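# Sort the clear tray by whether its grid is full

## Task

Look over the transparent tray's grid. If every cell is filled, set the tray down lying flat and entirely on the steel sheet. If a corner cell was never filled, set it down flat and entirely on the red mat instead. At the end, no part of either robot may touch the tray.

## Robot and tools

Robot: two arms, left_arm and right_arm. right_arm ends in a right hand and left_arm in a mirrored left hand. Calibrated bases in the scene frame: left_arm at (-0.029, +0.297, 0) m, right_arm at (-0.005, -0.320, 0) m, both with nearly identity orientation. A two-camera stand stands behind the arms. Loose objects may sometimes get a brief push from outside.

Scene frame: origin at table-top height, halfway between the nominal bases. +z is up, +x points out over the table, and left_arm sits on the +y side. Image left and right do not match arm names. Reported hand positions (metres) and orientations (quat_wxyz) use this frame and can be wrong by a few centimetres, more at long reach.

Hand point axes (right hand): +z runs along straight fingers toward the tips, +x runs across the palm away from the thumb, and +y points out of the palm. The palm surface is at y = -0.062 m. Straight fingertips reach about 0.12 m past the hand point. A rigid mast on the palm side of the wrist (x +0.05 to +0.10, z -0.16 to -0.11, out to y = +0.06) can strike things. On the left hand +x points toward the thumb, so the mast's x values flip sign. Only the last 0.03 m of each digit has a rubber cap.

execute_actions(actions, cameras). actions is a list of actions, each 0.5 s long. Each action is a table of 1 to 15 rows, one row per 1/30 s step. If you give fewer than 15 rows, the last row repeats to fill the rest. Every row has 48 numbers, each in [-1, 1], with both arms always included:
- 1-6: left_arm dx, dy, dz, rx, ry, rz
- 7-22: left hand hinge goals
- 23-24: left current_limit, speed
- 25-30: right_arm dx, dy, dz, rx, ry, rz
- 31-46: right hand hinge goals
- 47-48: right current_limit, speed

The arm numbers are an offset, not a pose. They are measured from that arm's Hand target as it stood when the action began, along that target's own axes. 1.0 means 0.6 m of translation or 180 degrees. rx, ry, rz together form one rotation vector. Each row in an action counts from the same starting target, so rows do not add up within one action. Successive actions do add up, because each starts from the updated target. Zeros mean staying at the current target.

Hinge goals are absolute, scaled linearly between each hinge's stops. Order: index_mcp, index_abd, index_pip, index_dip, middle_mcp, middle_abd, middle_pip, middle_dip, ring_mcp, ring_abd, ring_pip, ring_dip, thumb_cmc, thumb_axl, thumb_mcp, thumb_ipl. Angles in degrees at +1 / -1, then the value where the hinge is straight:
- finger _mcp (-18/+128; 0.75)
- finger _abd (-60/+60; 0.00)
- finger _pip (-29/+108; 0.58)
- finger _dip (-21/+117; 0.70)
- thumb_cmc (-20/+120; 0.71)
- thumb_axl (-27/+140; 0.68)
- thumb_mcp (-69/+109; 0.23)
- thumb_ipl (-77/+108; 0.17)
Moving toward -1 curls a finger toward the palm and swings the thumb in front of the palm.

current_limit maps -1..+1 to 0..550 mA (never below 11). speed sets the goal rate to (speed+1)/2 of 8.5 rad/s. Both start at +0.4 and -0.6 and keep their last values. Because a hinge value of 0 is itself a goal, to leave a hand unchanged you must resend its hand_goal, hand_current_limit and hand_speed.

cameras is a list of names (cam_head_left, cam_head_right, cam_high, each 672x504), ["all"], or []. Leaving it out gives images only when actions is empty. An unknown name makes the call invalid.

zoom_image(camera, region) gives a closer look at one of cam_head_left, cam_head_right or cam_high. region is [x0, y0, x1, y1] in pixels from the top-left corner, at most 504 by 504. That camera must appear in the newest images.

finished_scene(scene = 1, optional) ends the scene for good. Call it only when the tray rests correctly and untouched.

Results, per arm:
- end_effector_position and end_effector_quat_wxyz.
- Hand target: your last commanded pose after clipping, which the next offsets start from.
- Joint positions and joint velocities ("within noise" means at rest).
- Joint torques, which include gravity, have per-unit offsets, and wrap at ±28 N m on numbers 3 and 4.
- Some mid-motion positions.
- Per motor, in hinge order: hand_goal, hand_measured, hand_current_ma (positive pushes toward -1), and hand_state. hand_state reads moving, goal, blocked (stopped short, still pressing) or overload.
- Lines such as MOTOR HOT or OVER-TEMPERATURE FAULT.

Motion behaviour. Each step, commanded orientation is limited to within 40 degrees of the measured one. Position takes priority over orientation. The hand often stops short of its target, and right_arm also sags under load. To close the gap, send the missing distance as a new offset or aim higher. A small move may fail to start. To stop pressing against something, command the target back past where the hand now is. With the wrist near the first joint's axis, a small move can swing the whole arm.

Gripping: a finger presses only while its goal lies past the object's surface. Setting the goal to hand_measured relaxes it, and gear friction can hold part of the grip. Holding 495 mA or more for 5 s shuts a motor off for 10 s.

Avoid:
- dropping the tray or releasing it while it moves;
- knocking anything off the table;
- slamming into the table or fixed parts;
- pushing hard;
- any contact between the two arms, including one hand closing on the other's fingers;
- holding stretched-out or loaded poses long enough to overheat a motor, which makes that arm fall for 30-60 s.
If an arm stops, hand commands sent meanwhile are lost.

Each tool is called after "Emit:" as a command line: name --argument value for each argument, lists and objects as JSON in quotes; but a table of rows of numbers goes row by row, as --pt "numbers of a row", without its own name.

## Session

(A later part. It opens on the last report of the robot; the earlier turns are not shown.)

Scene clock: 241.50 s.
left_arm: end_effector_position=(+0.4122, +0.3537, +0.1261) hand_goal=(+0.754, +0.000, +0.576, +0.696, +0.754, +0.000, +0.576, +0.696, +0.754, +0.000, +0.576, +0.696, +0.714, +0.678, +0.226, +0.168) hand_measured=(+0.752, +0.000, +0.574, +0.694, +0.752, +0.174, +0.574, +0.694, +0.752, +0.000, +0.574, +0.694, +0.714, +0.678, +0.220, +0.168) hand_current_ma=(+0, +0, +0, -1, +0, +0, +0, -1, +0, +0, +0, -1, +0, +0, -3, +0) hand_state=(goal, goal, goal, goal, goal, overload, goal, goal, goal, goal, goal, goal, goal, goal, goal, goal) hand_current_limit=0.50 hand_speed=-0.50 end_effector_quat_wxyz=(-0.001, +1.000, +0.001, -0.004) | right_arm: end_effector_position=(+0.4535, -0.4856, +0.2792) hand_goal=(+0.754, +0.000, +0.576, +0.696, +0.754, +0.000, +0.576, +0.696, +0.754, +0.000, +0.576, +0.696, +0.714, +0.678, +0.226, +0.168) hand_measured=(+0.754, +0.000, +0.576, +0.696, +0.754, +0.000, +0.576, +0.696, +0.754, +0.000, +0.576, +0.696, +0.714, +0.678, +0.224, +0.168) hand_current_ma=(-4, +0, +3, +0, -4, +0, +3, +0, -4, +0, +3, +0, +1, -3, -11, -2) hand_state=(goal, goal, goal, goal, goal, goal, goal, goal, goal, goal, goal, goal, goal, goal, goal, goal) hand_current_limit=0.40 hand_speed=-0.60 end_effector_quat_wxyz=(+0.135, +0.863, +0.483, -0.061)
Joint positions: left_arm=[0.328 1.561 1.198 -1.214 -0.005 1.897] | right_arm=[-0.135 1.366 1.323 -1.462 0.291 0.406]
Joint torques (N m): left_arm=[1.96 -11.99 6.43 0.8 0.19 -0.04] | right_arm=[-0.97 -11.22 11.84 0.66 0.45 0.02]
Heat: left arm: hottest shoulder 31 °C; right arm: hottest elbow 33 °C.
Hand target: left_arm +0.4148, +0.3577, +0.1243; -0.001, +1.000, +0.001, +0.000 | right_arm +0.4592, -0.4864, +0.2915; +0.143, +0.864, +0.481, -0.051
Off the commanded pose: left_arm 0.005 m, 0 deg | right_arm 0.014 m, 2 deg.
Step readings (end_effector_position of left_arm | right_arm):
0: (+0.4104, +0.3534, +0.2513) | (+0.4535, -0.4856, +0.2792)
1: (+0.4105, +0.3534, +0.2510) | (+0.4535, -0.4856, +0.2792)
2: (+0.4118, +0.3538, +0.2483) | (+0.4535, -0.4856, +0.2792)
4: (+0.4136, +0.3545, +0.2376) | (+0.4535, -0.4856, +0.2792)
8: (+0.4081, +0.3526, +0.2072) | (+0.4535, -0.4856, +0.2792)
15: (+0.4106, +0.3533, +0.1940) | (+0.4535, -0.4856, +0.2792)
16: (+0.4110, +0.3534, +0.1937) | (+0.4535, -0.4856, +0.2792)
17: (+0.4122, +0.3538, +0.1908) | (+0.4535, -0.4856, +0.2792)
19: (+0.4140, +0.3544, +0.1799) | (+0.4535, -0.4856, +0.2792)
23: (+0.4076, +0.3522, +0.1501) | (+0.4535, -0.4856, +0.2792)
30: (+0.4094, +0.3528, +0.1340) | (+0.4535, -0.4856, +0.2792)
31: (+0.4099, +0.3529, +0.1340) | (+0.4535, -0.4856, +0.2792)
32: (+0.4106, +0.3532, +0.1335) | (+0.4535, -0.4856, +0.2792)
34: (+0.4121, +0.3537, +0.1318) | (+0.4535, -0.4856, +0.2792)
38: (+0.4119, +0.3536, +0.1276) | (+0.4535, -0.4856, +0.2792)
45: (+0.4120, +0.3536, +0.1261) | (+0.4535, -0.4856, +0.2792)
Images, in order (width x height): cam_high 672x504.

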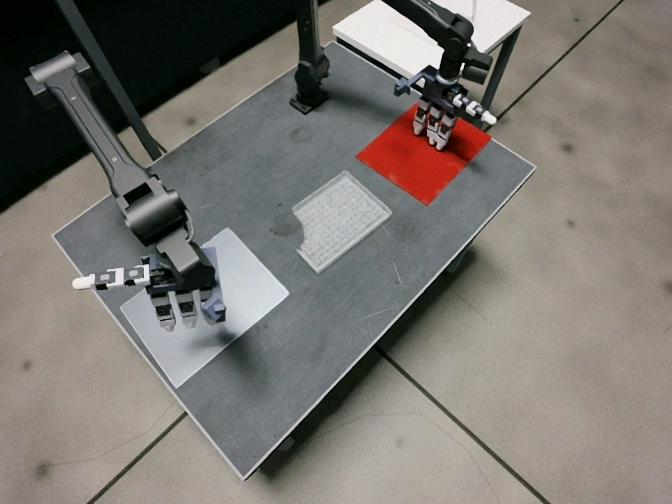

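Emit:
execute_actions --actions '[[[0,0,0.03,0,0,0,0.754,0,0.576,0.696,0.754,0,0.576,0.696,0.754,0,0.576,0.696,0.714,0.678,0.226,0.168,0.8,-0.5,0,0,0,0,0,0,0.754,0,0.576,0.696,0.754,0,0.576,0.696,0.754,0,0.576,0.696,0.714,0.678,0.226,0.168,0.4,-0.6]],[[0,0.04,0,0,0,0,0.754,0,0.576,0.696,0.754,0,0.576,0.696,0.754,0,0.576,0.696,0.714,0.678,0.226,0.168,0.8,-0.5,0,0,0,0,0,0,0.754,0,0.576,0.696,0.754,0,0.576,0.696,0.754,0,0.576,0.696,0.714,0.678,0.226,0.168,0.4,-0.6]],[[0,0.04,0,0,0,0,0.754,0,0.576,0.696,0.754,0,0.576,0.696,0.754,0,0.576,0.696,0.714,0.678,0.226,0.168,0.8,-0.5,0,0,0,0,0,0,0.754,0,0.576,0.696,0.754,0,0.576,0.696,0.754,0,0.576,0.696,0.714,0.678,0.226,0.168,0.4,-0.6]]]' --cameras '["cam_high"]'

Emit:
zoom_image --camera "cam_high" --region '[340, 40, 500, 220]'

Scene clock: 245.07 s.
left_arm: end_effector_position=(+0.4154, +0.3323, +0.1188) hand_goal=(+0.754, +0.000, +0.576, +0.696, +0.754, +0.000, +0.576, +0.696, +0.754, +0.000, +0.576, +0.696, +0.714, +0.678, +0.226, +0.168) hand_measured=(+0.796, -0.018, +0.602, +0.714, +0.754, +0.156, +0.576, +0.696, +0.816, -0.004, +0.614, +0.718, +0.714, +0.678, +0.220, +0.168) hand_current_ma=(+58, -9, +24, +13, +0, +0, +0, +0, +104, +0, +41, +18, +0, +0, -3, +0) hand_state=(blocked, goal, blocked, goal, goal, overload, goal, goal, blocked, goal, blocked, blocked, goal, goal, goal, goal) hand_current_limit=0.80 hand_speed=-0.50 end_effector_quat_wxyz=(-0.018, +1.000, +0.013, +0.008) | right_arm: end_effector_position=(+0.4535, -0.4856, +0.2792) hand_goal=(+0.754, +0.000, +0.576, +0.696, +0.754, +0.000, +0.576, +0.696, +0.754, +0.000, +0.576, +0.696, +0.714, +0.678, +0.226, +0.168) hand_measured=(+0.754, +0.000, +0.576, +0.696, +0.754, +0.000, +0.576, +0.696, +0.754, +0.000, +0.576, +0.696, +0.714, +0.678, +0.224, +0.168) hand_current_ma=(-4, +0, +3, +0, -4, +0, +3, +0, -4, +0, +3, +0, +1, -3, -11, -2) hand_state=(goal, goal, goal, goal, goal, goal, goal, goal, goal, goal, goal, goal, goal, goal, goal, goal) hand_current_limit=0.40 hand_speed=-0.60 end_effector_quat_wxyz=(+0.135, +0.863, +0.483, -0.061)
Joint positions: left_arm=[0.268 1.533 1.151 -1.164 -0.032 1.813] | right_arm=[-0.135 1.366 1.323 -1.462 0.291 0.406]
Joint torques (N m): left_arm=[-1.26 -10.52 4.97 0.91 1.09 -0.25] | right_arm=[-0.91 -11.22 11.85 0.68 0.45 0.02]
Heat: left arm: hottest shoulder 31 °C; right arm: hottest elbow 33 °C.
Hand target: left_arm +0.4148, +0.3098, +0.1063; -0.001, +1.000, +0.001, -0.001 | right_arm +0.4592, -0.4864, +0.2915; +0.143, +0.864, +0.481, -0.051
Off the commanded pose: left_arm 0.026 m, 3 deg | right_arm 0.014 m, 2 deg.
Step readings (end_effector_position of left_arm | right_arm):
0: (+0.4122, +0.3537, +0.1261) | (+0.4535, -0.4856, +0.2792)
1: (+0.4121, +0.3537, +0.1259) | (+0.4535, -0.4856, +0.2792)
2: (+0.4126, +0.3538, +0.1252) | (+0.4535, -0.4856, +0.2792)
4: (+0.4133, +0.3540, +0.1225) | (+0.4535, -0.4856, +0.2792)
8: (+0.4143, +0.3541, +0.1222) | (+0.4535, -0.4856, +0.2792)
15: (+0.4145, +0.3541, +0.1222) | (+0.4535, -0.4856, +0.2792)
16: (+0.4144, +0.3541, +0.1221) | (+0.4535, -0.4856, +0.2792)
17: (+0.4143, +0.3541, +0.1221) | (+0.4535, -0.4856, +0.2792)
19: (+0.4140, +0.3532, +0.1222) | (+0.4535, -0.4856, +0.2792)
23: (+0.4136, +0.3485, +0.1217) | (+0.4535, -0.4856, +0.2792)
30: (+0.4142, +0.3463, +0.1213) | (+0.4535, -0.4856, +0.2792)
31: (+0.4142, +0.3461, +0.1213) | (+0.4535, -0.4856, +0.2792)
32: (+0.4143, +0.3456, +0.1212) | (+0.4535, -0.4856, +0.2792)
34: (+0.4143, +0.3426, +0.1207) | (+0.4535, -0.4856, +0.2792)
38: (+0.4142, +0.3333, +0.1191) | (+0.4535, -0.4856, +0.2792)
45: (+0.4152, +0.3322, +0.1188) | (+0.4535, -0.4856, +0.2792)
Images, in order (width x height): cam_high 672x504.

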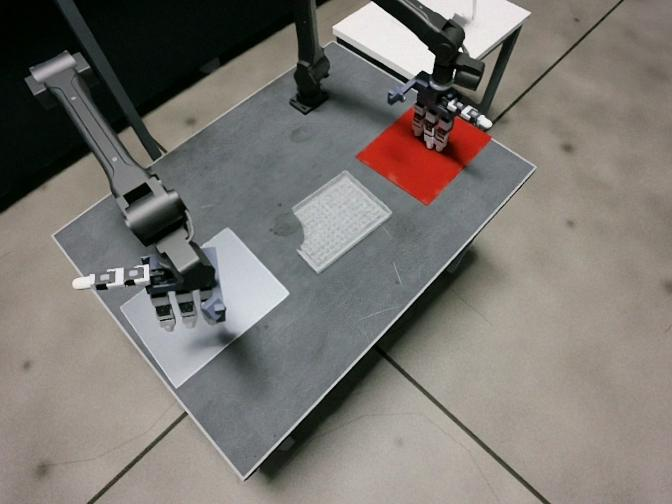

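Scaled by 2.800 from the camera's 672x504 image, which has a finer 960x720 frame.

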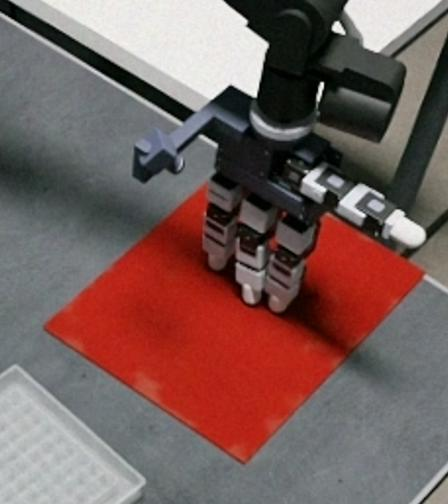

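Emit:
execute_actions --actions '[[[0,0,-0.2333,0,0,0,0.754,0,0.576,0.696,0.754,0,0.576,0.696,0.754,0,0.576,0.696,0.714,0.678,0.226,0.168,0.5,-0.5,0.0718,-0.0582,-0.0172,-0.0053,0.0184,-0.105,0.754,0,0.576,0.696,0.754,0,0.576,0.696,0.754,0,0.576,0.696,0.714,0.678,0.226,0.168,0.4,-0.6]],[[0,0,0,0,0,-0.1065,0.754,0,0.576,0.696,0.754,0,0.576,0.696,0.754,0,0.576,0.696,0.714,0.678,0.226,0.168,0.5,-0.5,0.0877,-0.0313,-0.0132,-0.0053,0.0184,-0.105,0.754,0,0.576,0.696,0.754,0,0.576,0.696,0.754,0,0.576,0.696,0.714,0.678,0.226,0.168,0.4,-0.6]],[[0,0,0,0,0,-0.1065,0.754,0,0.576,0.696,0.754,0,0.576,0.696,0.754,0,0.576,0.696,0.714,0.678,0.226,0.168,0.5,-0.5,0.0937,-0.0012,-0.0083,-0.0053,0.0184,-0.105,0.479,0,0.576,0.696,0.479,0,0.576,0.696,0.479,0,0.576,0.696,0.714,0.678,0.226,0.168,0.4,-0.6]],[[0,0,0,0,0,-0.1065,0.754,0,0.576,0.696,0.754,0,0.576,0.696,0.754,0,0.576,0.696,0.714,0.678,0.226,0.168,0.5,-0.5,0.0892,0.0293,-0.0027,-0.0053,0.0184,-0.105,0.479,0,0.576,0.696,0.479,0,0.576,0.696,0.479,0,0.576,0.696,0.714,0.678,0.226,0.168,0.4,-0.6]],[[0,0,0,0,0,-0.1065,0.754,0,0.576,0.696,0.754,0,0.576,0.696,0.754,0,0.576,0.696,0.714,0.678,0.226,0.168,0.5,-0.5,0.0748,0.0568,0.0027,-0.0053,0.0184,-0.105,0.479,0,0.576,0.696,0.479,0,0.576,0.696,0.479,0,0.576,0.696,0.714,0.678,0.226,0.168,0.4,-0.6]],[[0,0,0,0,0,-0.1065,0.754,0,0.576,0.696,0.754,0,0.576,0.696,0.754,0,0.576,0.696,0.714,0.678,0.226,0.168,0.5,-0.5,0.0522,0.0778,0.0077,-0.0053,0.0184,-0.105,0.479,0,0.576,0.696,0.479,0,0.576,0.696,0.479,0,0.576,0.696,0.714,0.678,0.226,0.168,0.4,-0.6]]]' --cameras '["all"]'

Scene clock: 261.40 s.
left_arm: end_effector_position=(+0.4089, +0.3152, +0.2386) hand_goal=(+0.754, +0.000, +0.576, +0.696, +0.754, +0.000, +0.576, +0.696, +0.754, +0.000, +0.576, +0.696, +0.714, +0.678, +0.226, +0.168) hand_measured=(+0.754, -0.002, +0.578, +0.700, +0.754, +0.156, +0.576, +0.696, +0.754, -0.002, +0.578, +0.698, +0.714, +0.678, +0.220, +0.168) hand_current_ma=(+0, +0, +0, +1, +0, +0, +0, +0, +0, +0, +0, +1, +0, +0, -3, +0) hand_state=(goal, goal, goal, goal, goal, overload, goal, goal, goal, goal, goal, goal, goal, goal, goal, goal) hand_current_limit=0.50 hand_speed=-0.50 end_effector_quat_wxyz=(-0.003, +0.667, +0.745, -0.005) | right_arm: end_effector_position=(+0.4075, -0.1600, +0.2323) hand_goal=(+0.480, +0.000, +0.576, +0.696, +0.480, +0.000, +0.576, +0.696, +0.480, +0.000, +0.576, +0.696, +0.714, +0.678, +0.226, +0.168) hand_measured=(+0.484, +0.000, +0.576, +0.696, +0.484, +0.000, +0.576, +0.696, +0.484, +0.000, +0.576, +0.696, +0.714, +0.678, +0.224, +0.168) hand_current_ma=(+18, +0, +3, +0, +19, +0, +3, +0, +22, +0, +3, +0, +3, -3, -14, -2) hand_state=(goal, goal, goal, goal, goal, goal, goal, goal, goal, goal, goal, goal, goal, goal, goal, goal) hand_current_limit=0.40 hand_speed=-0.60 end_effector_quat_wxyz=(-0.014, +0.075, +0.997, -0.006)
Joint positions: left_arm=[-0.033 1.277 1.21 -1.515 0.003 -0.144] | right_arm=[0.21 1.369 1.281 -1.513 0.004 -1.21]
Joint torques (N m): left_arm=[0.21 -8.12 8.31 0.09 -0.15 -0.22] | right_arm=[-0.32 -10.46 13.86 0.03 -0.16 -0.12]
Heat: left arm: hottest shoulder 31 °C; right arm: hottest elbow 33 °C.
Hand target: left_arm +0.4149, +0.3095, +0.2462; -0.001, +0.669, +0.743, +0.000 | right_arm +0.4168, -0.1532, +0.2508; +0.001, +0.065, +0.998, +0.000
Off the commanded pose: left_arm 0.011 m, 1 deg | right_arm 0.022 m, 2 deg.
Step readings (end_effector_position of left_arm | right_arm):
0: (+0.4154, +0.3323, +0.1188) | (+0.4535, -0.4856, +0.2792)
1: (+0.4152, +0.3322, +0.1191) | (+0.4536, -0.4854, +0.2792)
2: (+0.4131, +0.3308, +0.1218) | (+0.4543, -0.4834, +0.2787)
4: (+0.4043, +0.3218, +0.1353) | (+0.4529, -0.4752, +0.2765)
8: (+0.3979, +0.3123, +0.1812) | (+0.4464, -0.4508, +0.2770)
15: (+0.4063, +0.3120, +0.2413) | (+0.4474, -0.4372, +0.2850)
16: (+0.4063, +0.3120, +0.2418) | (+0.4475, -0.4363, +0.2842)
17: (+0.4072, +0.3123, +0.2418) | (+0.4477, -0.4325, +0.2824)
19: (+0.4098, +0.3132, +0.2402) | (+0.4458, -0.4224, +0.2770)
23: (+0.4105, +0.3149, +0.2362) | (+0.4414, -0.3957, +0.2712)
30: (+0.4140, +0.3160, +0.2398) | (+0.4420, -0.3824, +0.2743)
31: (+0.4145, +0.3160, +0.2400) | (+0.4422, -0.3814, +0.2741)
32: (+0.4151, +0.3162, +0.2399) | (+0.4424, -0.3774, +0.2731)
34: (+0.4135, +0.3157, +0.2378) | (+0.4414, -0.3672, +0.2707)
38: (+0.4087, +0.3137, +0.2365) | (+0.4389, -0.3412, +0.2680)
45: (+0.4131, +0.3136, +0.2422) | (+0.4382, -0.3275, +0.2674)
46: (+0.4137, +0.3138, +0.2420) | (+0.4381, -0.3265, +0.2672)
47: (+0.4143, +0.3140, +0.2414) | (+0.4378, -0.3223, +0.2669)
49: (+0.4135, +0.3137, +0.2386) | (+0.4363, -0.3119, +0.2659)
53: (+0.4106, +0.3114, +0.2367) | (+0.4316, -0.2856, +0.2642)
60: (+0.4136, +0.3112, +0.2409) | (+0.4283, -0.2727, +0.2606)
61: (+0.4140, +0.3119, +0.2409) | (+0.4282, -0.2717, +0.2598)
62: (+0.4147, +0.3122, +0.2407) | (+0.4271, -0.2676, +0.2587)
64: (+0.4147, +0.3133, +0.2396) | (+0.4240, -0.2573, +0.2551)
68: (+0.4135, +0.3096, +0.2386) | (+0.4170, -0.2305, +0.2441)
75: (+0.4145, +0.3103, +0.2395) | (+0.4137, -0.2177, +0.2341)
76: (+0.4145, +0.3114, +0.2395) | (+0.4135, -0.2170, +0.2346)
77: (+0.4146, +0.3118, +0.2395) | (+0.4126, -0.2133, +0.2357)
79: (+0.4144, +0.3133, +0.2394) | (+0.4119, -0.2032, +0.2383)
83: (+0.4131, +0.3083, +0.2392) | (+0.4116, -0.1744, +0.2384)
90: (+0.4103, +0.3104, +0.2393) | (+0.4081, -0.1612, +0.2293)

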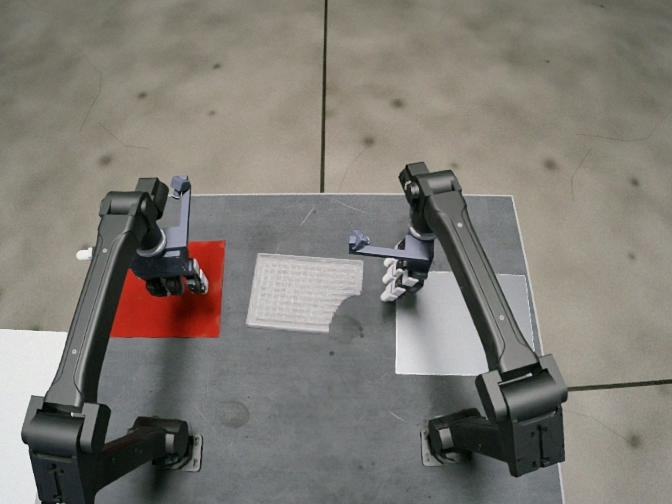

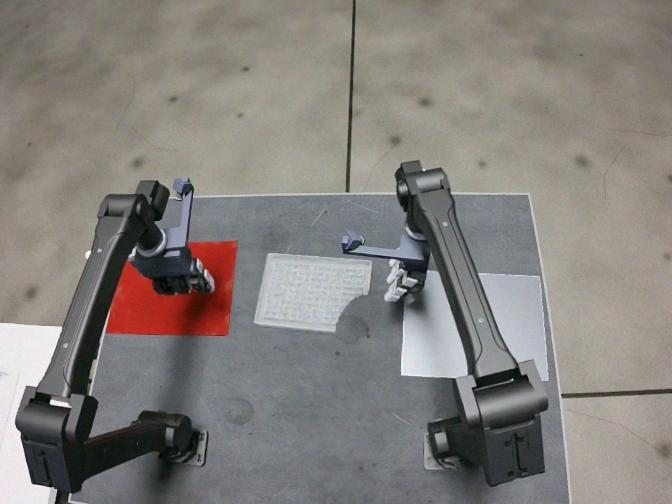

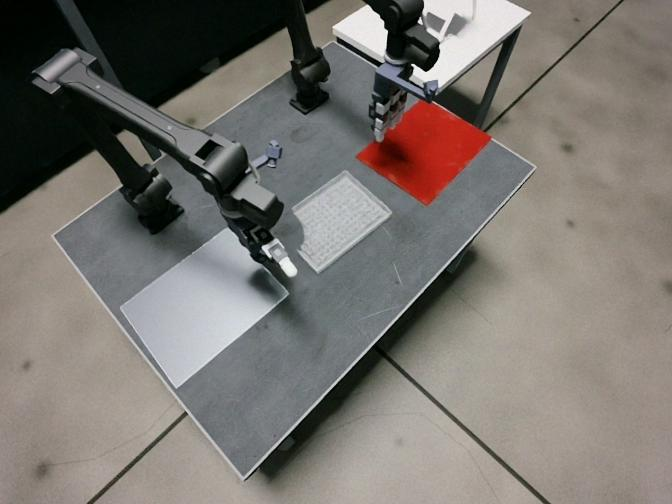

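Emit:
zoom_image --camera "cam_head_left" --region '[200, 220, 440, 350]'

Emit:
zoom_image --camera "cam_high" --region '[200, 160, 420, 300]'

Scaled by 2.100 from the camera's 672x504 image, which has a finer 960x720 frame.

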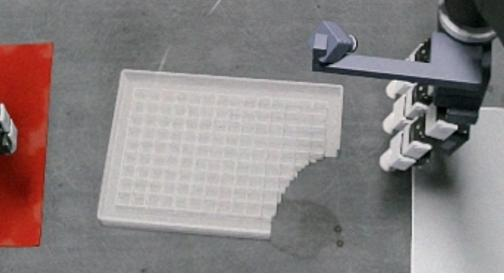

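Scaled by 2.291 from the camera's 672x504 image, which has a finer 960x720 frame.

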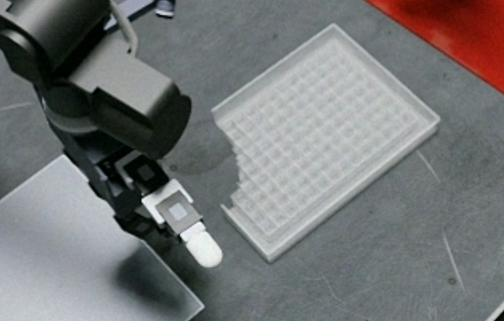

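Emit:
execute_actions --actions '[[[0,0,0,0,0,-0.1103,0.754,0,0.576,0.696,0.754,0,0.576,0.696,0.754,0,0.576,0.696,0.714,0.678,0.226,0.168,0.5,-0.5,-0.02,0.018,0,0,0,-0.0194,0.479,0,0.576,0.696,0.479,0,0.576,0.696,0.479,0,0.576,0.696,0.714,0.678,0.226,0.168,0.4,-0.6]],[[0,0,0,0,0,-0.1103,0.754,0,0.576,0.696,0.754,0,0.576,0.696,0.754,0,0.576,0.696,0.714,0.678,0.226,0.168,0.5,-0.5,0,0,0,0,0,0,0.479,0,0.576,0.696,0.479,0,0.576,0.696,0.479,0,0.576,0.696,0.714,0.678,0.226,0.168,0.4,-0.6]],[[0,0,0,0,0,-0.1103,0.754,0,0.576,0.696,0.754,0,0.576,0.696,0.754,0,0.576,0.696,0.714,0.678,0.226,0.168,0.5,-0.5,0,0,0,0,0,0,0.479,0,0.576,0.696,0.479,0,0.576,0.696,0.479,0,0.576,0.696,0.714,0.678,0.226,0.168,0.4,-0.6]],[[0,0,0,0,0,-0.1103,0.754,0,0.576,0.696,0.754,0,0.576,0.696,0.754,0,0.576,0.696,0.714,0.678,0.226,0.168,0.5,-0.5,0,0,0,0,0,0,0.479,0,0.576,0.696,0.479,0,0.576,0.696,0.479,0,0.576,0.696,0.714,0.678,0.226,0.168,0.4,-0.6]],[[0.0185,-0.0793,0,0,0,0,0.754,0,0.576,0.696,0.754,0,0.576,0.696,0.754,0,0.576,0.696,0.714,0.678,0.226,0.168,0.5,-0.5,0,0,0.08,0,0,0,0.479,0,0.576,0.696,0.479,0,0.576,0.696,0.479,0,0.576,0.696,0.714,0.678,0.226,0.168,0.4,-0.6]],[[0,0,0.08,0,0,0,0.754,0,0.576,0.696,0.754,0,0.576,0.696,0.754,0,0.576,0.696,0.714,0.678,0.226,0.168,0.5,-0.5,0,0,0.08,0,0,0,0.479,0,0.576,0.696,0.479,0,0.576,0.696,0.479,0,0.576,0.696,0.714,0.678,0.226,0.168,0.4,-0.6]],[[0,0,0.08,0,0,0,0.754,0,0.576,0.696,0.754,0,0.576,0.696,0.754,0,0.576,0.696,0.714,0.678,0.226,0.168,0.5,-0.5,0,0,0,0,0,0,0.479,0,0.576,0.696,0.479,0,0.576,0.696,0.479,0,0.576,0.696,0.714,0.678,0.226,0.168,0.4,-0.6]]]' --cameras '["all"]'

Emit:
zoom_image --camera "cam_high" --region '[240, 120, 440, 300]'

Emit:
zoom_image --camera "cam_head_left" --region '[200, 220, 440, 350]'

Scene clock: 270.30 s.
left_arm: end_effector_position=(+0.3955, +0.2654, +0.1463) hand_goal=(+0.754, +0.000, +0.576, +0.696, +0.754, +0.000, +0.576, +0.696, +0.754, +0.000, +0.576, +0.696, +0.714, +0.678, +0.226, +0.168) hand_measured=(+0.754, -0.002, +0.578, +0.700, +0.754, +0.156, +0.576, +0.696, +0.754, -0.002, +0.578, +0.698, +0.714, +0.678, +0.220, +0.168) hand_current_ma=(+0, +0, +0, +1, +0, +0, +0, +0, +0, +0, +0, +1, +0, +0, -3, +0) hand_state=(goal, goal, goal, goal, goal, overload, goal, goal, goal, goal, goal, goal, goal, goal, goal, goal) hand_current_limit=0.50 hand_speed=-0.50 end_effector_quat_wxyz=(-0.012, +0.042, +0.999, +0.002) | right_arm: end_effector_position=(+0.4293, -0.1522, +0.1517) hand_goal=(+0.480, +0.000, +0.576, +0.696, +0.480, +0.000, +0.576, +0.696, +0.480, +0.000, +0.576, +0.696, +0.714, +0.678, +0.226, +0.168) hand_measured=(+0.484, +0.000, +0.576, +0.696, +0.484, +0.000, +0.576, +0.696, +0.484, +0.000, +0.576, +0.696, +0.714, +0.678, +0.224, +0.168) hand_current_ma=(+18, +0, +3, +0, +19, +0, +3, +0, +22, +0, +3, +0, +3, -3, -14, -2) hand_state=(goal, goal, goal, goal, goal, goal, goal, goal, goal, goal, goal, goal, goal, goal, goal, goal) hand_current_limit=0.40 hand_speed=-0.60 end_effector_quat_wxyz=(-0.007, +0.047, +0.999, -0.004)
Joint positions: left_arm=[-0.259 1.589 1.284 -1.289 0.002 -1.747] | right_arm=[0.211 1.471 1.168 -1.283 0.004 -1.266]
Joint torques (N m): left_arm=[1.14 -13.22 6.76 0.58 -0.13 -0.19] | right_arm=[0.26 -12.22 9.57 0.94 -0.19 -0.11]
Heat: left arm: hottest shoulder 30 °C; right arm: hottest elbow 34 °C.
Hand target: left_arm +0.3998, +0.2631, +0.1502; -0.001, +0.040, +0.999, +0.001 | right_arm +0.4302, -0.1441, +0.1548; +0.001, +0.034, +0.999, +0.000
Off the commanded pose: left_arm 0.006 m, 1 deg | right_arm 0.009 m, 2 deg.
Step readings (end_effector_position of left_arm | right_arm):
0: (+0.4088, +0.3153, +0.2386) | (+0.4075, -0.1600, +0.2323)
1: (+0.4087, +0.3155, +0.2386) | (+0.4075, -0.1599, +0.2323)
2: (+0.4081, +0.3154, +0.2383) | (+0.4077, -0.1597, +0.2326)
4: (+0.4061, +0.3156, +0.2363) | (+0.4109, -0.1585, +0.2344)
8: (+0.4027, +0.3098, +0.2290) | (+0.4200, -0.1554, +0.2359)
15: (+0.4017, +0.3122, +0.2248) | (+0.4211, -0.1542, +0.2323)
16: (+0.4016, +0.3131, +0.2255) | (+0.4210, -0.1542, +0.2323)
17: (+0.4011, +0.3136, +0.2262) | (+0.4209, -0.1542, +0.2323)
19: (+0.4013, +0.3144, +0.2287) | (+0.4208, -0.1541, +0.2323)
23: (+0.4041, +0.3116, +0.2311) | (+0.4207, -0.1541, +0.2323)
30: (+0.4023, +0.3138, +0.2269) | (+0.4207, -0.1541, +0.2323)
31: (+0.4021, +0.3144, +0.2268) | (+0.4207, -0.1541, +0.2323)
32: (+0.4013, +0.3151, +0.2273) | (+0.4207, -0.1541, +0.2323)
34: (+0.4021, +0.3150, +0.2294) | (+0.4207, -0.1541, +0.2323)
38: (+0.4065, +0.3144, +0.2320) | (+0.4207, -0.1541, +0.2323)
45: (+0.4039, +0.3166, +0.2281) | (+0.4207, -0.1541, +0.2323)
46: (+0.4035, +0.3168, +0.2281) | (+0.4207, -0.1541, +0.2323)
47: (+0.4028, +0.3169, +0.2287) | (+0.4207, -0.1541, +0.2323)
49: (+0.4043, +0.3157, +0.2312) | (+0.4207, -0.1541, +0.2323)
53: (+0.4096, +0.3134, +0.2339) | (+0.4207, -0.1541, +0.2323)
60: (+0.4065, +0.3129, +0.2291) | (+0.4207, -0.1541, +0.2323)
61: (+0.4059, +0.3126, +0.2290) | (+0.4207, -0.1541, +0.2323)
62: (+0.4049, +0.3118, +0.2290) | (+0.4218, -0.1538, +0.2323)
64: (+0.4026, +0.3056, +0.2293) | (+0.4267, -0.1527, +0.2303)
68: (+0.3985, +0.2815, +0.2294) | (+0.4291, -0.1522, +0.2154)
75: (+0.3943, +0.2660, +0.2295) | (+0.4292, -0.1522, +0.2016)
76: (+0.3940, +0.2661, +0.2296) | (+0.4295, -0.1521, +0.2014)
77: (+0.3944, +0.2659, +0.2290) | (+0.4307, -0.1519, +0.1996)
79: (+0.3977, +0.2649, +0.2234) | (+0.4327, -0.1515, +0.1913)
83: (+0.3963, +0.2653, +0.2058) | (+0.4268, -0.1527, +0.1647)
90: (+0.3962, +0.2652, +0.1968) | (+0.4285, -0.1523, +0.1515)
91: (+0.3965, +0.2652, +0.1964) | (+0.4288, -0.1523, +0.1516)
92: (+0.3973, +0.2649, +0.1941) | (+0.4291, -0.1522, +0.1516)
94: (+0.3986, +0.2646, +0.1838) | (+0.4292, -0.1522, +0.1516)
98: (+0.3937, +0.2659, +0.1597) | (+0.4293, -0.1522, +0.1517)
105: (+0.3952, +0.2655, +0.1464) | (+0.4293, -0.1522, +0.1517)

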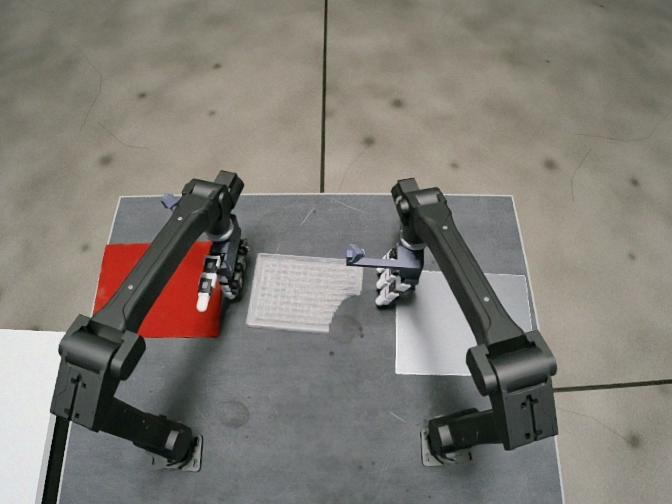

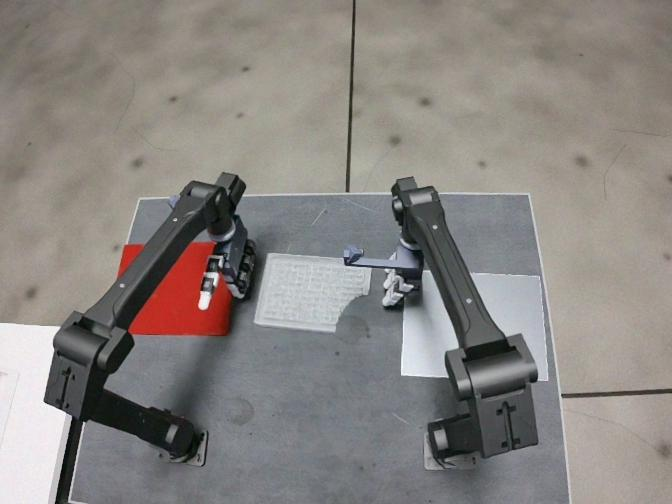

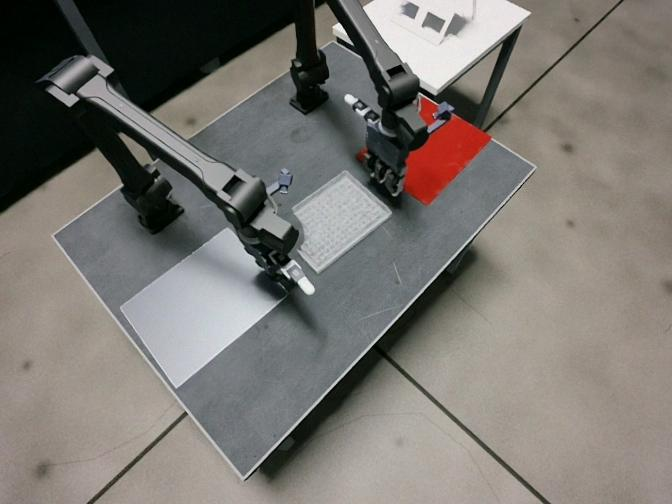

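Scaled by 2.520 from the camera's 672x504 image, which has a finer 960x720 frame.

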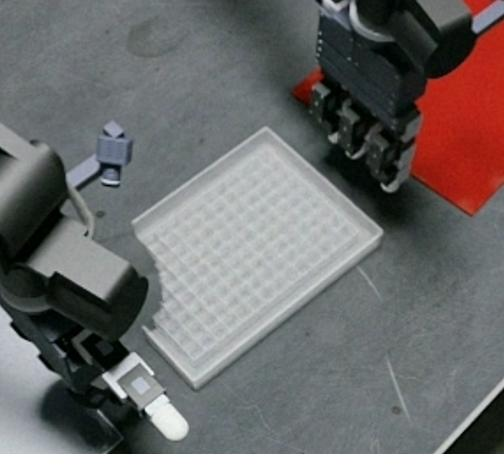

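Scaled by 2.100 from the camera's 672x504 image, which has a finer 960x720 frame.

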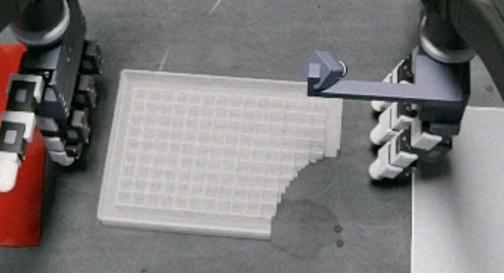

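Emit:
execute_actions --actions '[[[0,0,0.032,0,0,0,0.754,0,0.576,0.696,0.754,0,0.576,0.696,0.754,0,0.576,0.696,0.714,0.678,0.226,0.168,0.5,-0.5,0,0,0.0545,0,0,0,0.479,0,0.576,0.696,0.479,0,0.576,0.696,0.479,0,0.576,0.696,0.714,0.678,0.226,0.168,0.5,-0.6]],[[0,-0.04,0,0,0,0,0.754,0,0.576,0.696,0.754,0,0.576,0.696,0.754,0,0.576,0.696,0.714,0.678,0.226,0.168,0.5,-0.5,0.0067,0.035,0,0,0,0,0.479,0,0.576,0.696,0.479,0,0.576,0.696,0.479,0,0.576,0.696,0.714,0.678,0.226,0.168,0.5,-0.6]]]' --cameras '["cam_high","cam_head_left"]'

Emit:
zoom_image --camera "cam_high" --region '[240, 120, 440, 300]'

Emit:
zoom_image --camera "cam_head_left" --region '[200, 220, 440, 350]'

Scene clock: 273.77 s.
left_arm: end_effector_position=(+0.3907, +0.2456, +0.1281) hand_goal=(+0.754, +0.000, +0.576, +0.696, +0.754, +0.000, +0.576, +0.696, +0.754, +0.000, +0.576, +0.696, +0.714, +0.678, +0.226, +0.168) hand_measured=(+0.754, -0.002, +0.578, +0.700, +0.754, +0.156, +0.576, +0.696, +0.754, -0.002, +0.578, +0.698, +0.714, +0.678, +0.220, +0.168) hand_current_ma=(+0, +0, +0, +1, +0, +0, +0, +0, +0, +0, +0, +1, +0, +0, -3, +0) hand_state=(goal, goal, goal, goal, goal, overload, goal, goal, goal, goal, goal, goal, goal, goal, goal, goal) hand_current_limit=0.50 hand_speed=-0.50 end_effector_quat_wxyz=(-0.010, +0.040, +0.999, +0.002) | right_arm: end_effector_position=(+0.4268, -0.1379, +0.1229) hand_goal=(+0.480, +0.000, +0.576, +0.696, +0.480, +0.000, +0.576, +0.696, +0.480, +0.000, +0.576, +0.696, +0.714, +0.678, +0.226, +0.168) hand_measured=(+0.516, +0.004, +0.596, +0.708, +0.484, +0.000, +0.576, +0.696, +0.484, +0.000, +0.576, +0.696, +0.714, +0.678, +0.224, +0.168) hand_current_ma=(+174, +15, +87, +56, +19, +0, +3, +0, +22, +0, +3, +0, +3, -3, -15, -2) hand_state=(blocked, goal, goal, goal, goal, goal, goal, goal, goal, goal, goal, goal, goal, goal, goal, goal) hand_current_limit=0.50 hand_speed=-0.60 end_effector_quat_wxyz=(+0.000, +0.046, +0.999, -0.007)
Joint positions: left_arm=[-0.304 1.606 1.254 -1.239 0.001 -1.796] | right_arm=[0.25 1.493 1.112 -1.195 0.013 -1.23]
Joint torques (N m): left_arm=[0.26 -12.57 7.43 0.51 -0.08 -0.2] | right_arm=[1.2 -10.99 9.78 0.91 -0.52 0.04]
Heat: left arm: hottest shoulder 30 °C; right arm: hottest elbow 34 °C.
Hand target: left_arm +0.3979, +0.2391, +0.1308; -0.001, +0.040, +0.999, +0.001 | right_arm +0.4276, -0.1228, +0.1220; +0.001, +0.034, +0.999, +0.000
Off the commanded pose: left_arm 0.010 m, 1 deg | right_arm 0.015 m, 2 deg.
Step readings (end_effector_position of left_arm | right_arm):
0: (+0.3955, +0.2654, +0.1463) | (+0.4293, -0.1522, +0.1517)
1: (+0.3957, +0.2653, +0.1463) | (+0.4293, -0.1522, +0.1515)
2: (+0.3962, +0.2652, +0.1456) | (+0.4301, -0.1520, +0.1505)
4: (+0.3977, +0.2648, +0.1426) | (+0.4320, -0.1516, +0.1461)
8: (+0.3966, +0.2651, +0.1358) | (+0.4294, -0.1521, +0.1309)
15: (+0.3967, +0.2651, +0.1322) | (+0.4293, -0.1522, +0.1219)
16: (+0.3967, +0.2650, +0.1322) | (+0.4293, -0.1520, +0.1219)
17: (+0.3965, +0.2649, +0.1321) | (+0.4288, -0.1507, +0.1219)
19: (+0.3955, +0.2627, +0.1318) | (+0.4280, -0.1470, +0.1220)
23: (+0.3931, +0.2530, +0.1302) | (+0.4263, -0.1390, +0.1228)
30: (+0.3910, +0.2456, +0.1281) | (+0.4267, -0.1380, +0.1229)
Images, in order (width x height): cam_head_left 672x504, cam_high 672x504.

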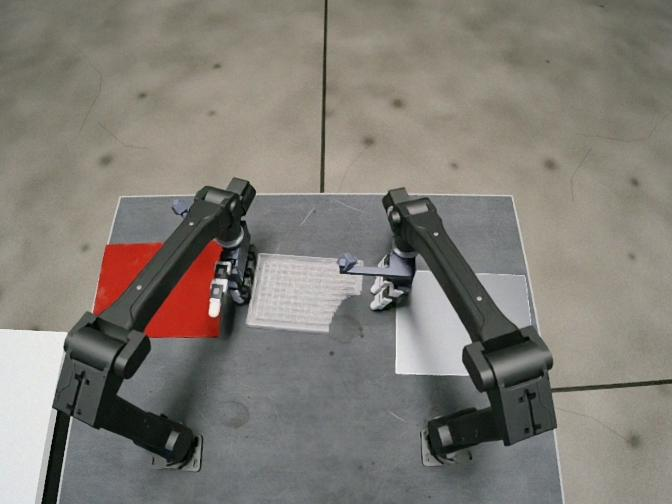

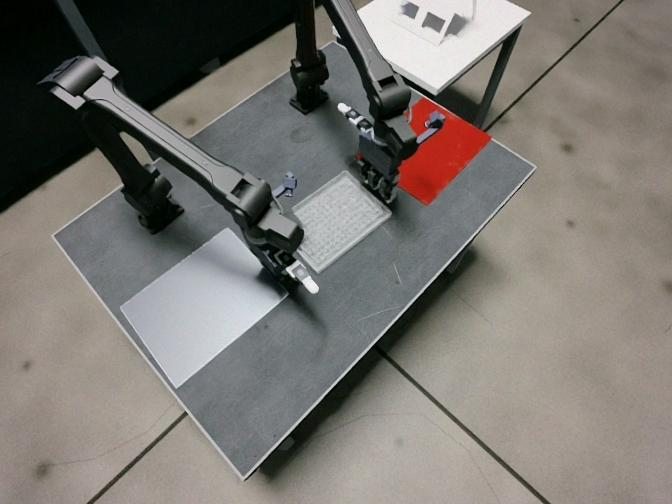

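Scaled by 2.520 from the camera's 672x504 image, which has a finer 960x720 frame.

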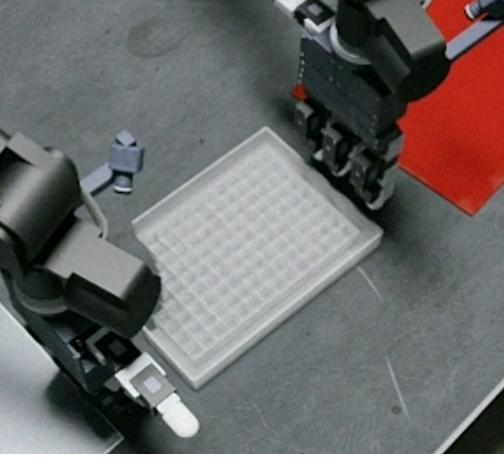

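Scaled by 2.100 from the camera's 672x504 image, which has a finer 960x720 frame.

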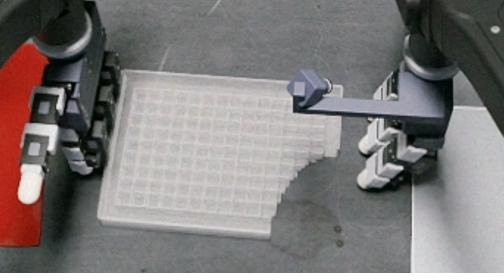

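Emit:
execute_actions --actions '[[[0,0,0,0,0,0,0.754,0,0.576,0.696,0.754,0,0.576,0.696,0.754,0,0.576,0.696,0.714,0.678,0.226,0.168,0.5,-0.5,-0.033,-0.045,0,0,0,0,0.479,0,0.576,0.696,0.479,0,0.576,0.696,0.479,0,0.576,0.696,0.714,0.678,0.226,0.168,0.5,-0.6]],[[0,-0.02,0,0,0,0,0.754,0,0.576,0.696,0.754,0,0.576,0.696,0.754,0,0.576,0.696,0.714,0.678,0.226,0.168,0.5,-0.5,0,0.025,0,0,0,0,0.479,0,0.576,0.696,0.479,0,0.576,0.696,0.479,0,0.576,0.696,0.714,0.678,0.226,0.168,0.5,-0.6]]]' --cameras '["cam_high","cam_head_left"]'

Emit:
zoom_image --camera "cam_head_left" --region '[200, 220, 440, 350]'

Scene clock: 277.47 s.
left_arm: end_effector_position=(+0.3873, +0.2362, +0.1256) hand_goal=(+0.754, +0.000, +0.576, +0.696, +0.754, +0.000, +0.576, +0.696, +0.754, +0.000, +0.576, +0.696, +0.714, +0.678, +0.226, +0.168) hand_measured=(+0.754, -0.002, +0.578, +0.700, +0.754, +0.156, +0.576, +0.696, +0.754, -0.002, +0.578, +0.698, +0.714, +0.678, +0.220, +0.168) hand_current_ma=(+0, +0, +0, +1, +0, +0, +0, +0, +0, +0, +0, +1, +0, +0, -3, +0) hand_state=(goal, goal, goal, goal, goal, overload, goal, goal, goal, goal, goal, goal, goal, goal, goal, goal) hand_current_limit=0.50 hand_speed=-0.50 end_effector_quat_wxyz=(-0.013, +0.038, +0.999, +0.003) | right_arm: end_effector_position=(+0.4326, -0.1484, +0.1207) hand_goal=(+0.480, +0.000, +0.576, +0.696, +0.480, +0.000, +0.576, +0.696, +0.480, +0.000, +0.576, +0.696, +0.714, +0.678, +0.226, +0.168) hand_measured=(+0.482, -0.044, +0.576, +0.696, +0.484, +0.000, +0.576, +0.696, +0.484, +0.000, +0.576, +0.696, +0.714, +0.678, +0.224, +0.168) hand_current_ma=(+13, -179, +4, +1, +15, +0, +3, +0, +22, +0, +3, +0, +3, -3, -15, -2) hand_state=(goal, blocked, goal, goal, goal, goal, goal, goal, goal, goal, goal, goal, goal, goal, goal, goal) hand_current_limit=0.50 hand_speed=-0.60 end_effector_quat_wxyz=(-0.005, +0.035, +0.999, -0.003)
Joint positions: left_arm=[-0.325 1.612 1.254 -1.239 0.001 -1.822] | right_arm=[0.216 1.512 1.126 -1.196 0.004 -1.285]
Joint torques (N m): left_arm=[0.67 -12.57 7.99 0.4 -0.08 -0.19] | right_arm=[0.62 -9.76 12.23 0.79 -0.21 0.18]
Heat: left arm: hottest shoulder 30 °C; right arm: hottest elbow 34 °C.
Hand target: left_arm +0.3969, +0.2272, +0.1308; -0.001, +0.040, +0.999, +0.001 | right_arm +0.4466, -0.1361, +0.1220; +0.001, +0.034, +0.999, +0.000
Off the commanded pose: left_arm 0.014 m, 1 deg | right_arm 0.019 m, 1 deg.
Step readings (end_effector_position of left_arm | right_arm):
0: (+0.3906, +0.2455, +0.1281) | (+0.4269, -0.1379, +0.1229)
1: (+0.3906, +0.2455, +0.1281) | (+0.4269, -0.1379, +0.1229)
2: (+0.3906, +0.2455, +0.1281) | (+0.4268, -0.1379, +0.1229)
4: (+0.3906, +0.2455, +0.1281) | (+0.4270, -0.1394, +0.1230)
8: (+0.3906, +0.2455, +0.1281) | (+0.4291, -0.1470, +0.1210)
15: (+0.3906, +0.2455, +0.1281) | (+0.4303, -0.1514, +0.1197)
16: (+0.3906, +0.2455, +0.1281) | (+0.4303, -0.1514, +0.1197)
17: (+0.3904, +0.2455, +0.1281) | (+0.4306, -0.1513, +0.1199)
19: (+0.3899, +0.2445, +0.1278) | (+0.4314, -0.1511, +0.1199)
23: (+0.3885, +0.2397, +0.1268) | (+0.4327, -0.1501, +0.1202)
30: (+0.3874, +0.2363, +0.1256) | (+0.4326, -0.1484, +0.1207)
Images, in order (width x height): cam_head_left 672x504, cam_high 672x504.

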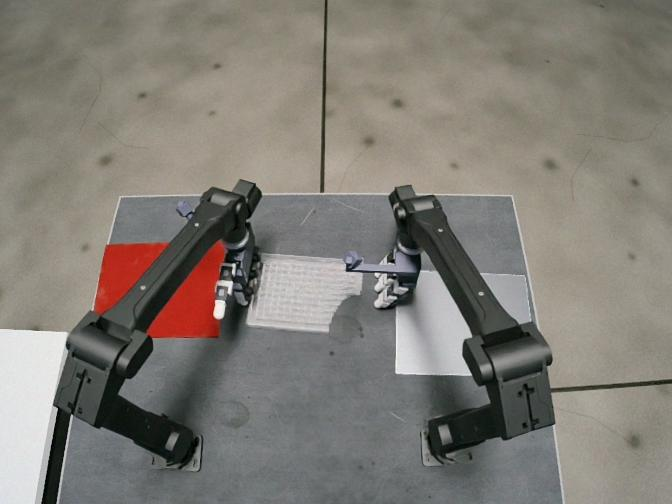

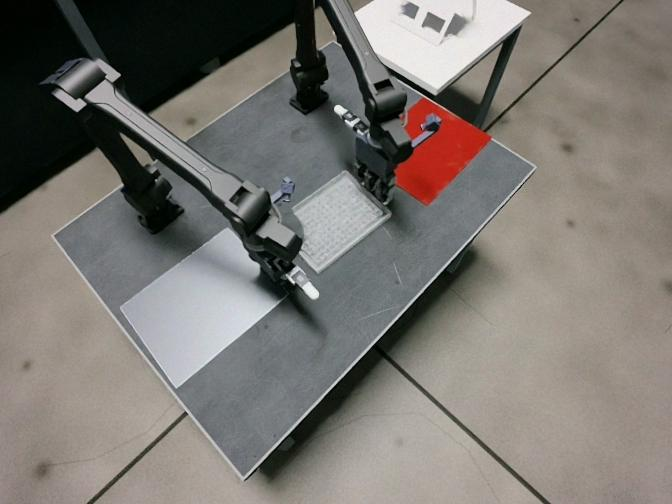

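Scaled by 2.100 from the camera's 672x504 image, which has a finer 960x720 frame.

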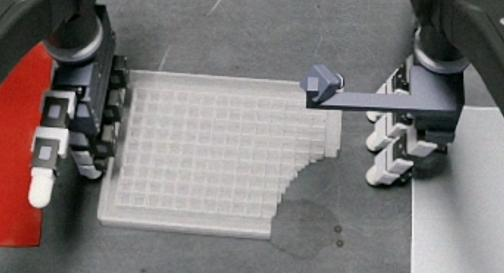

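Emit:
execute_actions --actions '[[[0,0,0,0,0,0,0.754,0,0.576,0.696,0.754,0,0.576,0.696,0.754,0,0.576,0.696,0.714,0.678,0.226,0.168,0.5,-0.5,0,0,-0.02,0,0,0,0.479,0,0.576,0.696,0.479,0,0.576,0.696,0.479,0,0.576,0.696,0.714,0.678,0.226,0.168,0.5,-0.6]]]' --cameras '["cam_high","cam_head_left","cam_head_right"]'

Emit:
zoom_image --camera "cam_head_left" --region '[200, 220, 440, 350]'

Emit:
zoom_image --camera "cam_head_right" --region '[330, 230, 440, 320]'

Scene clock: 279.47 s.
left_arm: end_effector_position=(+0.3872, +0.2362, +0.1256) hand_goal=(+0.754, +0.000, +0.576, +0.696, +0.754, +0.000, +0.576, +0.696, +0.754, +0.000, +0.576, +0.696, +0.714, +0.678, +0.226, +0.168) hand_measured=(+0.754, -0.002, +0.578, +0.700, +0.754, +0.156, +0.576, +0.696, +0.754, -0.002, +0.578, +0.698, +0.714, +0.678, +0.220, +0.168) hand_current_ma=(+0, +0, +0, +1, +0, +0, +0, +0, +0, +0, +0, +1, +0, +0, -3, +0) hand_state=(goal, goal, goal, goal, goal, overload, goal, goal, goal, goal, goal, goal, goal, goal, goal, goal) hand_current_limit=0.50 hand_speed=-0.50 end_effector_quat_wxyz=(-0.013, +0.037, +0.999, +0.003) | right_arm: end_effector_position=(+0.4317, -0.1473, +0.1219) hand_goal=(+0.480, +0.000, +0.576, +0.696, +0.480, +0.000, +0.576, +0.696, +0.480, +0.000, +0.576, +0.696, +0.714, +0.678, +0.226, +0.168) hand_measured=(+0.486, -0.024, +0.578, +0.696, +0.484, +0.000, +0.576, +0.696, +0.484, +0.000, +0.576, +0.696, +0.714, +0.678, +0.224, +0.168) hand_current_ma=(+29, -92, +8, +1, +15, +0, +3, +0, +22, +0, +3, +0, +3, -3, -15, -2) hand_state=(goal, blocked, goal, goal, goal, goal, goal, goal, goal, goal, goal, goal, goal, goal, goal, goal) hand_current_limit=0.50 hand_speed=-0.60 end_effector_quat_wxyz=(-0.012, +0.035, +0.999, -0.005)
Joint positions: left_arm=[-0.325 1.612 1.254 -1.239 0.001 -1.822] | right_arm=[0.219 1.517 1.138 -1.217 0.004 -1.282]
Joint torques (N m): left_arm=[0.38 -12.45 7.99 0.4 -0.08 -0.19] | right_arm=[0.44 -11.4 13 0.23 -0.22 0.14]
Heat: left arm: hottest shoulder 30 °C; right arm: hottest elbow 34 °C.
Hand target: left_arm +0.3969, +0.2272, +0.1308; -0.001, +0.040, +0.999, +0.001 | right_arm +0.4465, -0.1362, +0.1340; +0.001, +0.034, +0.999, +0.000
Off the commanded pose: left_arm 0.014 m, 1 deg | right_arm 0.022 m, 2 deg.
Step readings (end_effector_position of left_arm | right_arm):
0: (+0.3872, +0.2362, +0.1256) | (+0.4326, -0.1484, +0.1207)
1: (+0.3872, +0.2362, +0.1256) | (+0.4325, -0.1484, +0.1207)
2: (+0.3872, +0.2362, +0.1256) | (+0.4326, -0.1484, +0.1212)
4: (+0.3872, +0.2362, +0.1256) | (+0.4325, -0.1481, +0.1214)
8: (+0.3872, +0.2362, +0.1256) | (+0.4323, -0.1474, +0.1217)
15: (+0.3872, +0.2362, +0.1256) | (+0.4318, -0.1472, +0.1219)

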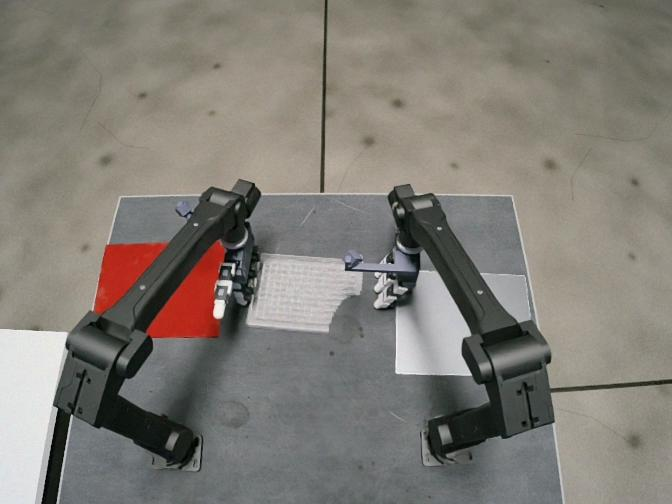

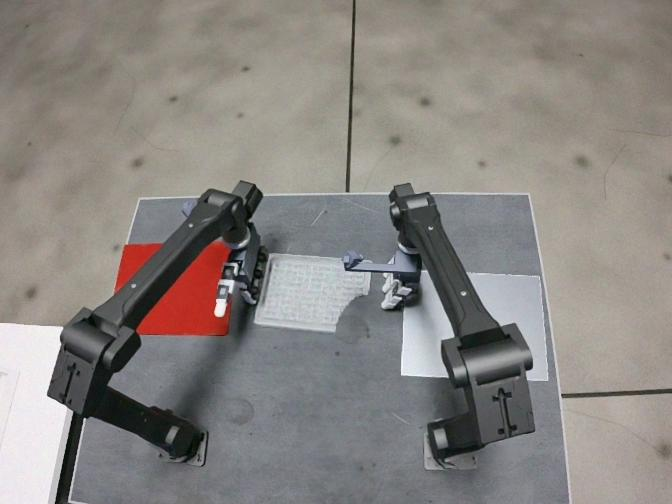

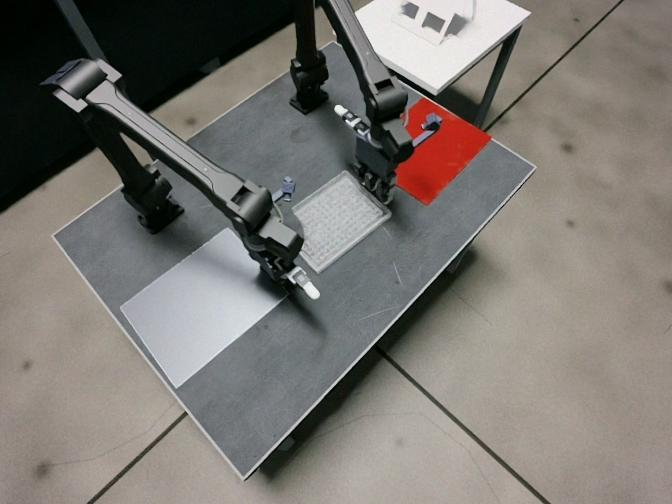

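Scaled by 2.100 from the camera's 672x504 image, which has a finer 960x720 frame.

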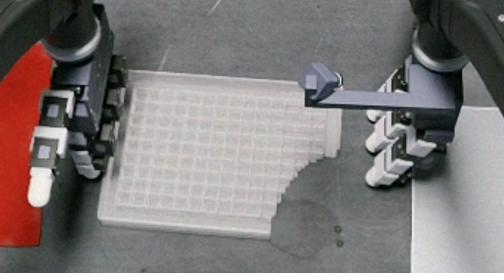

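Scaled by 4.582 from the camera's 672x504 image, which has a finer 960x720 frame.

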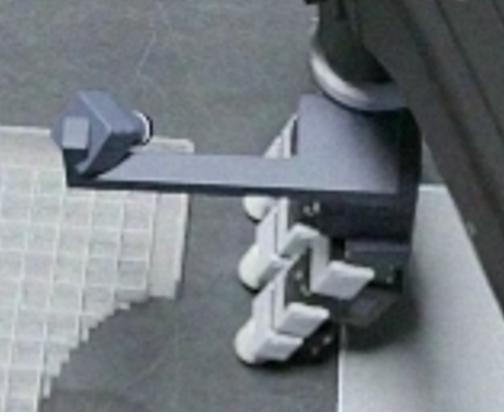

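Emit:
execute_actions --actions '[[[0,0,0,0,0,0,0.754,0,0.576,0.696,0.754,0,0.576,0.696,0.754,0,0.576,0.696,0.714,0.678,0.226,0.168,0.5,-0.5,0,0,-0.0333,0,0,0,0.479,0,0.576,0.696,0.479,0,0.576,0.696,0.479,0,0.576,0.696,0.714,0.678,0.226,0.168,0.5,-0.6]],[[0,0,0,0,0,0,0.754,0,0.576,0.696,0.754,0,0.576,0.696,0.754,0,0.576,0.696,0.714,0.678,0.226,0.168,0.5,-0.5,0,0,0.03,0,0,0,0.479,0,0.576,0.696,0.479,0,0.576,0.696,0.479,0,0.576,0.696,0.714,0.678,0.226,0.168,0.5,-0.6]]]'

Scene clock: 281.90 s.
left_arm: end_effector_position=(+0.3872, +0.2362, +0.1256) hand_goal=(+0.754, +0.000, +0.576, +0.696, +0.754, +0.000, +0.576, +0.696, +0.754, +0.000, +0.576, +0.696, +0.714, +0.678, +0.226, +0.168) hand_measured=(+0.754, -0.002, +0.578, +0.700, +0.754, +0.156, +0.576, +0.696, +0.754, -0.002, +0.578, +0.698, +0.714, +0.678, +0.220, +0.168) hand_current_ma=(+0, +0, +0, +1, +0, +0, +0, +0, +0, +0, +0, +1, +0, +0, -3, +0) hand_state=(goal, goal, goal, goal, goal, overload, goal, goal, goal, goal, goal, goal, goal, goal, goal, goal) hand_current_limit=0.50 hand_speed=-0.50 end_effector_quat_wxyz=(-0.013, +0.037, +0.999, +0.003) | right_arm: end_effector_position=(+0.4401, -0.1443, +0.1343) hand_goal=(+0.480, +0.000, +0.576, +0.696, +0.480, +0.000, +0.576, +0.696, +0.480, +0.000, +0.576, +0.696, +0.714, +0.678, +0.226, +0.168) hand_measured=(+0.486, -0.002, +0.578, +0.696, +0.484, +0.000, +0.576, +0.696, +0.484, +0.000, +0.576, +0.696, +0.714, +0.678, +0.224, +0.168) hand_current_ma=(+29, -10, +8, +1, +15, +0, +3, +0, +22, +0, +3, +0, +3, -3, -15, -2) hand_state=(goal, goal, goal, goal, goal, goal, goal, goal, goal, goal, goal, goal, goal, goal, goal, goal) hand_current_limit=0.50 hand_speed=-0.60 end_effector_quat_wxyz=(-0.006, +0.035, +0.999, -0.003)
Joint positions: left_arm=[-0.325 1.612 1.254 -1.239 0.001 -1.822] | right_arm=[0.221 1.521 1.175 -1.238 0.003 -1.281]
Joint torques (N m): left_arm=[0.5 -12.51 7.98 0.43 -0.08 -0.2] | right_arm=[0.26 -11.99 10.24 0.92 -0.18 0.13]
Heat: left arm: hottest shoulder 30 °C; right arm: hottest elbow 34 °C.
Hand target: left_arm +0.3969, +0.2272, +0.1308; -0.001, +0.040, +0.999, +0.001 | right_arm +0.4465, -0.1361, +0.1361; +0.001, +0.034, +0.999, +0.000
Off the commanded pose: left_arm 0.014 m, 1 deg | right_arm 0.011 m, 1 deg.
Step readings (end_effector_position of left_arm | right_arm):
0: (+0.3872, +0.2362, +0.1256) | (+0.4317, -0.1473, +0.1219)
1: (+0.3872, +0.2362, +0.1256) | (+0.4318, -0.1473, +0.1220)
2: (+0.3872, +0.2362, +0.1256) | (+0.4315, -0.1473, +0.1226)
4: (+0.3872, +0.2362, +0.1256) | (+0.4308, -0.1472, +0.1251)
8: (+0.3872, +0.2362, +0.1256) | (+0.4333, -0.1462, +0.1320)
15: (+0.3872, +0.2362, +0.1256) | (+0.4339, -0.1459, +0.1346)
16: (+0.3872, +0.2362, +0.1256) | (+0.4337, -0.1457, +0.1346)
17: (+0.3872, +0.2362, +0.1256) | (+0.4337, -0.1457, +0.1346)
19: (+0.3872, +0.2362, +0.1256) | (+0.4348, -0.1455, +0.1348)
23: (+0.3872, +0.2362, +0.1256) | (+0.4385, -0.1447, +0.1354)
30: (+0.3872, +0.2362, +0.1256) | (+0.4400, -0.1443, +0.1344)


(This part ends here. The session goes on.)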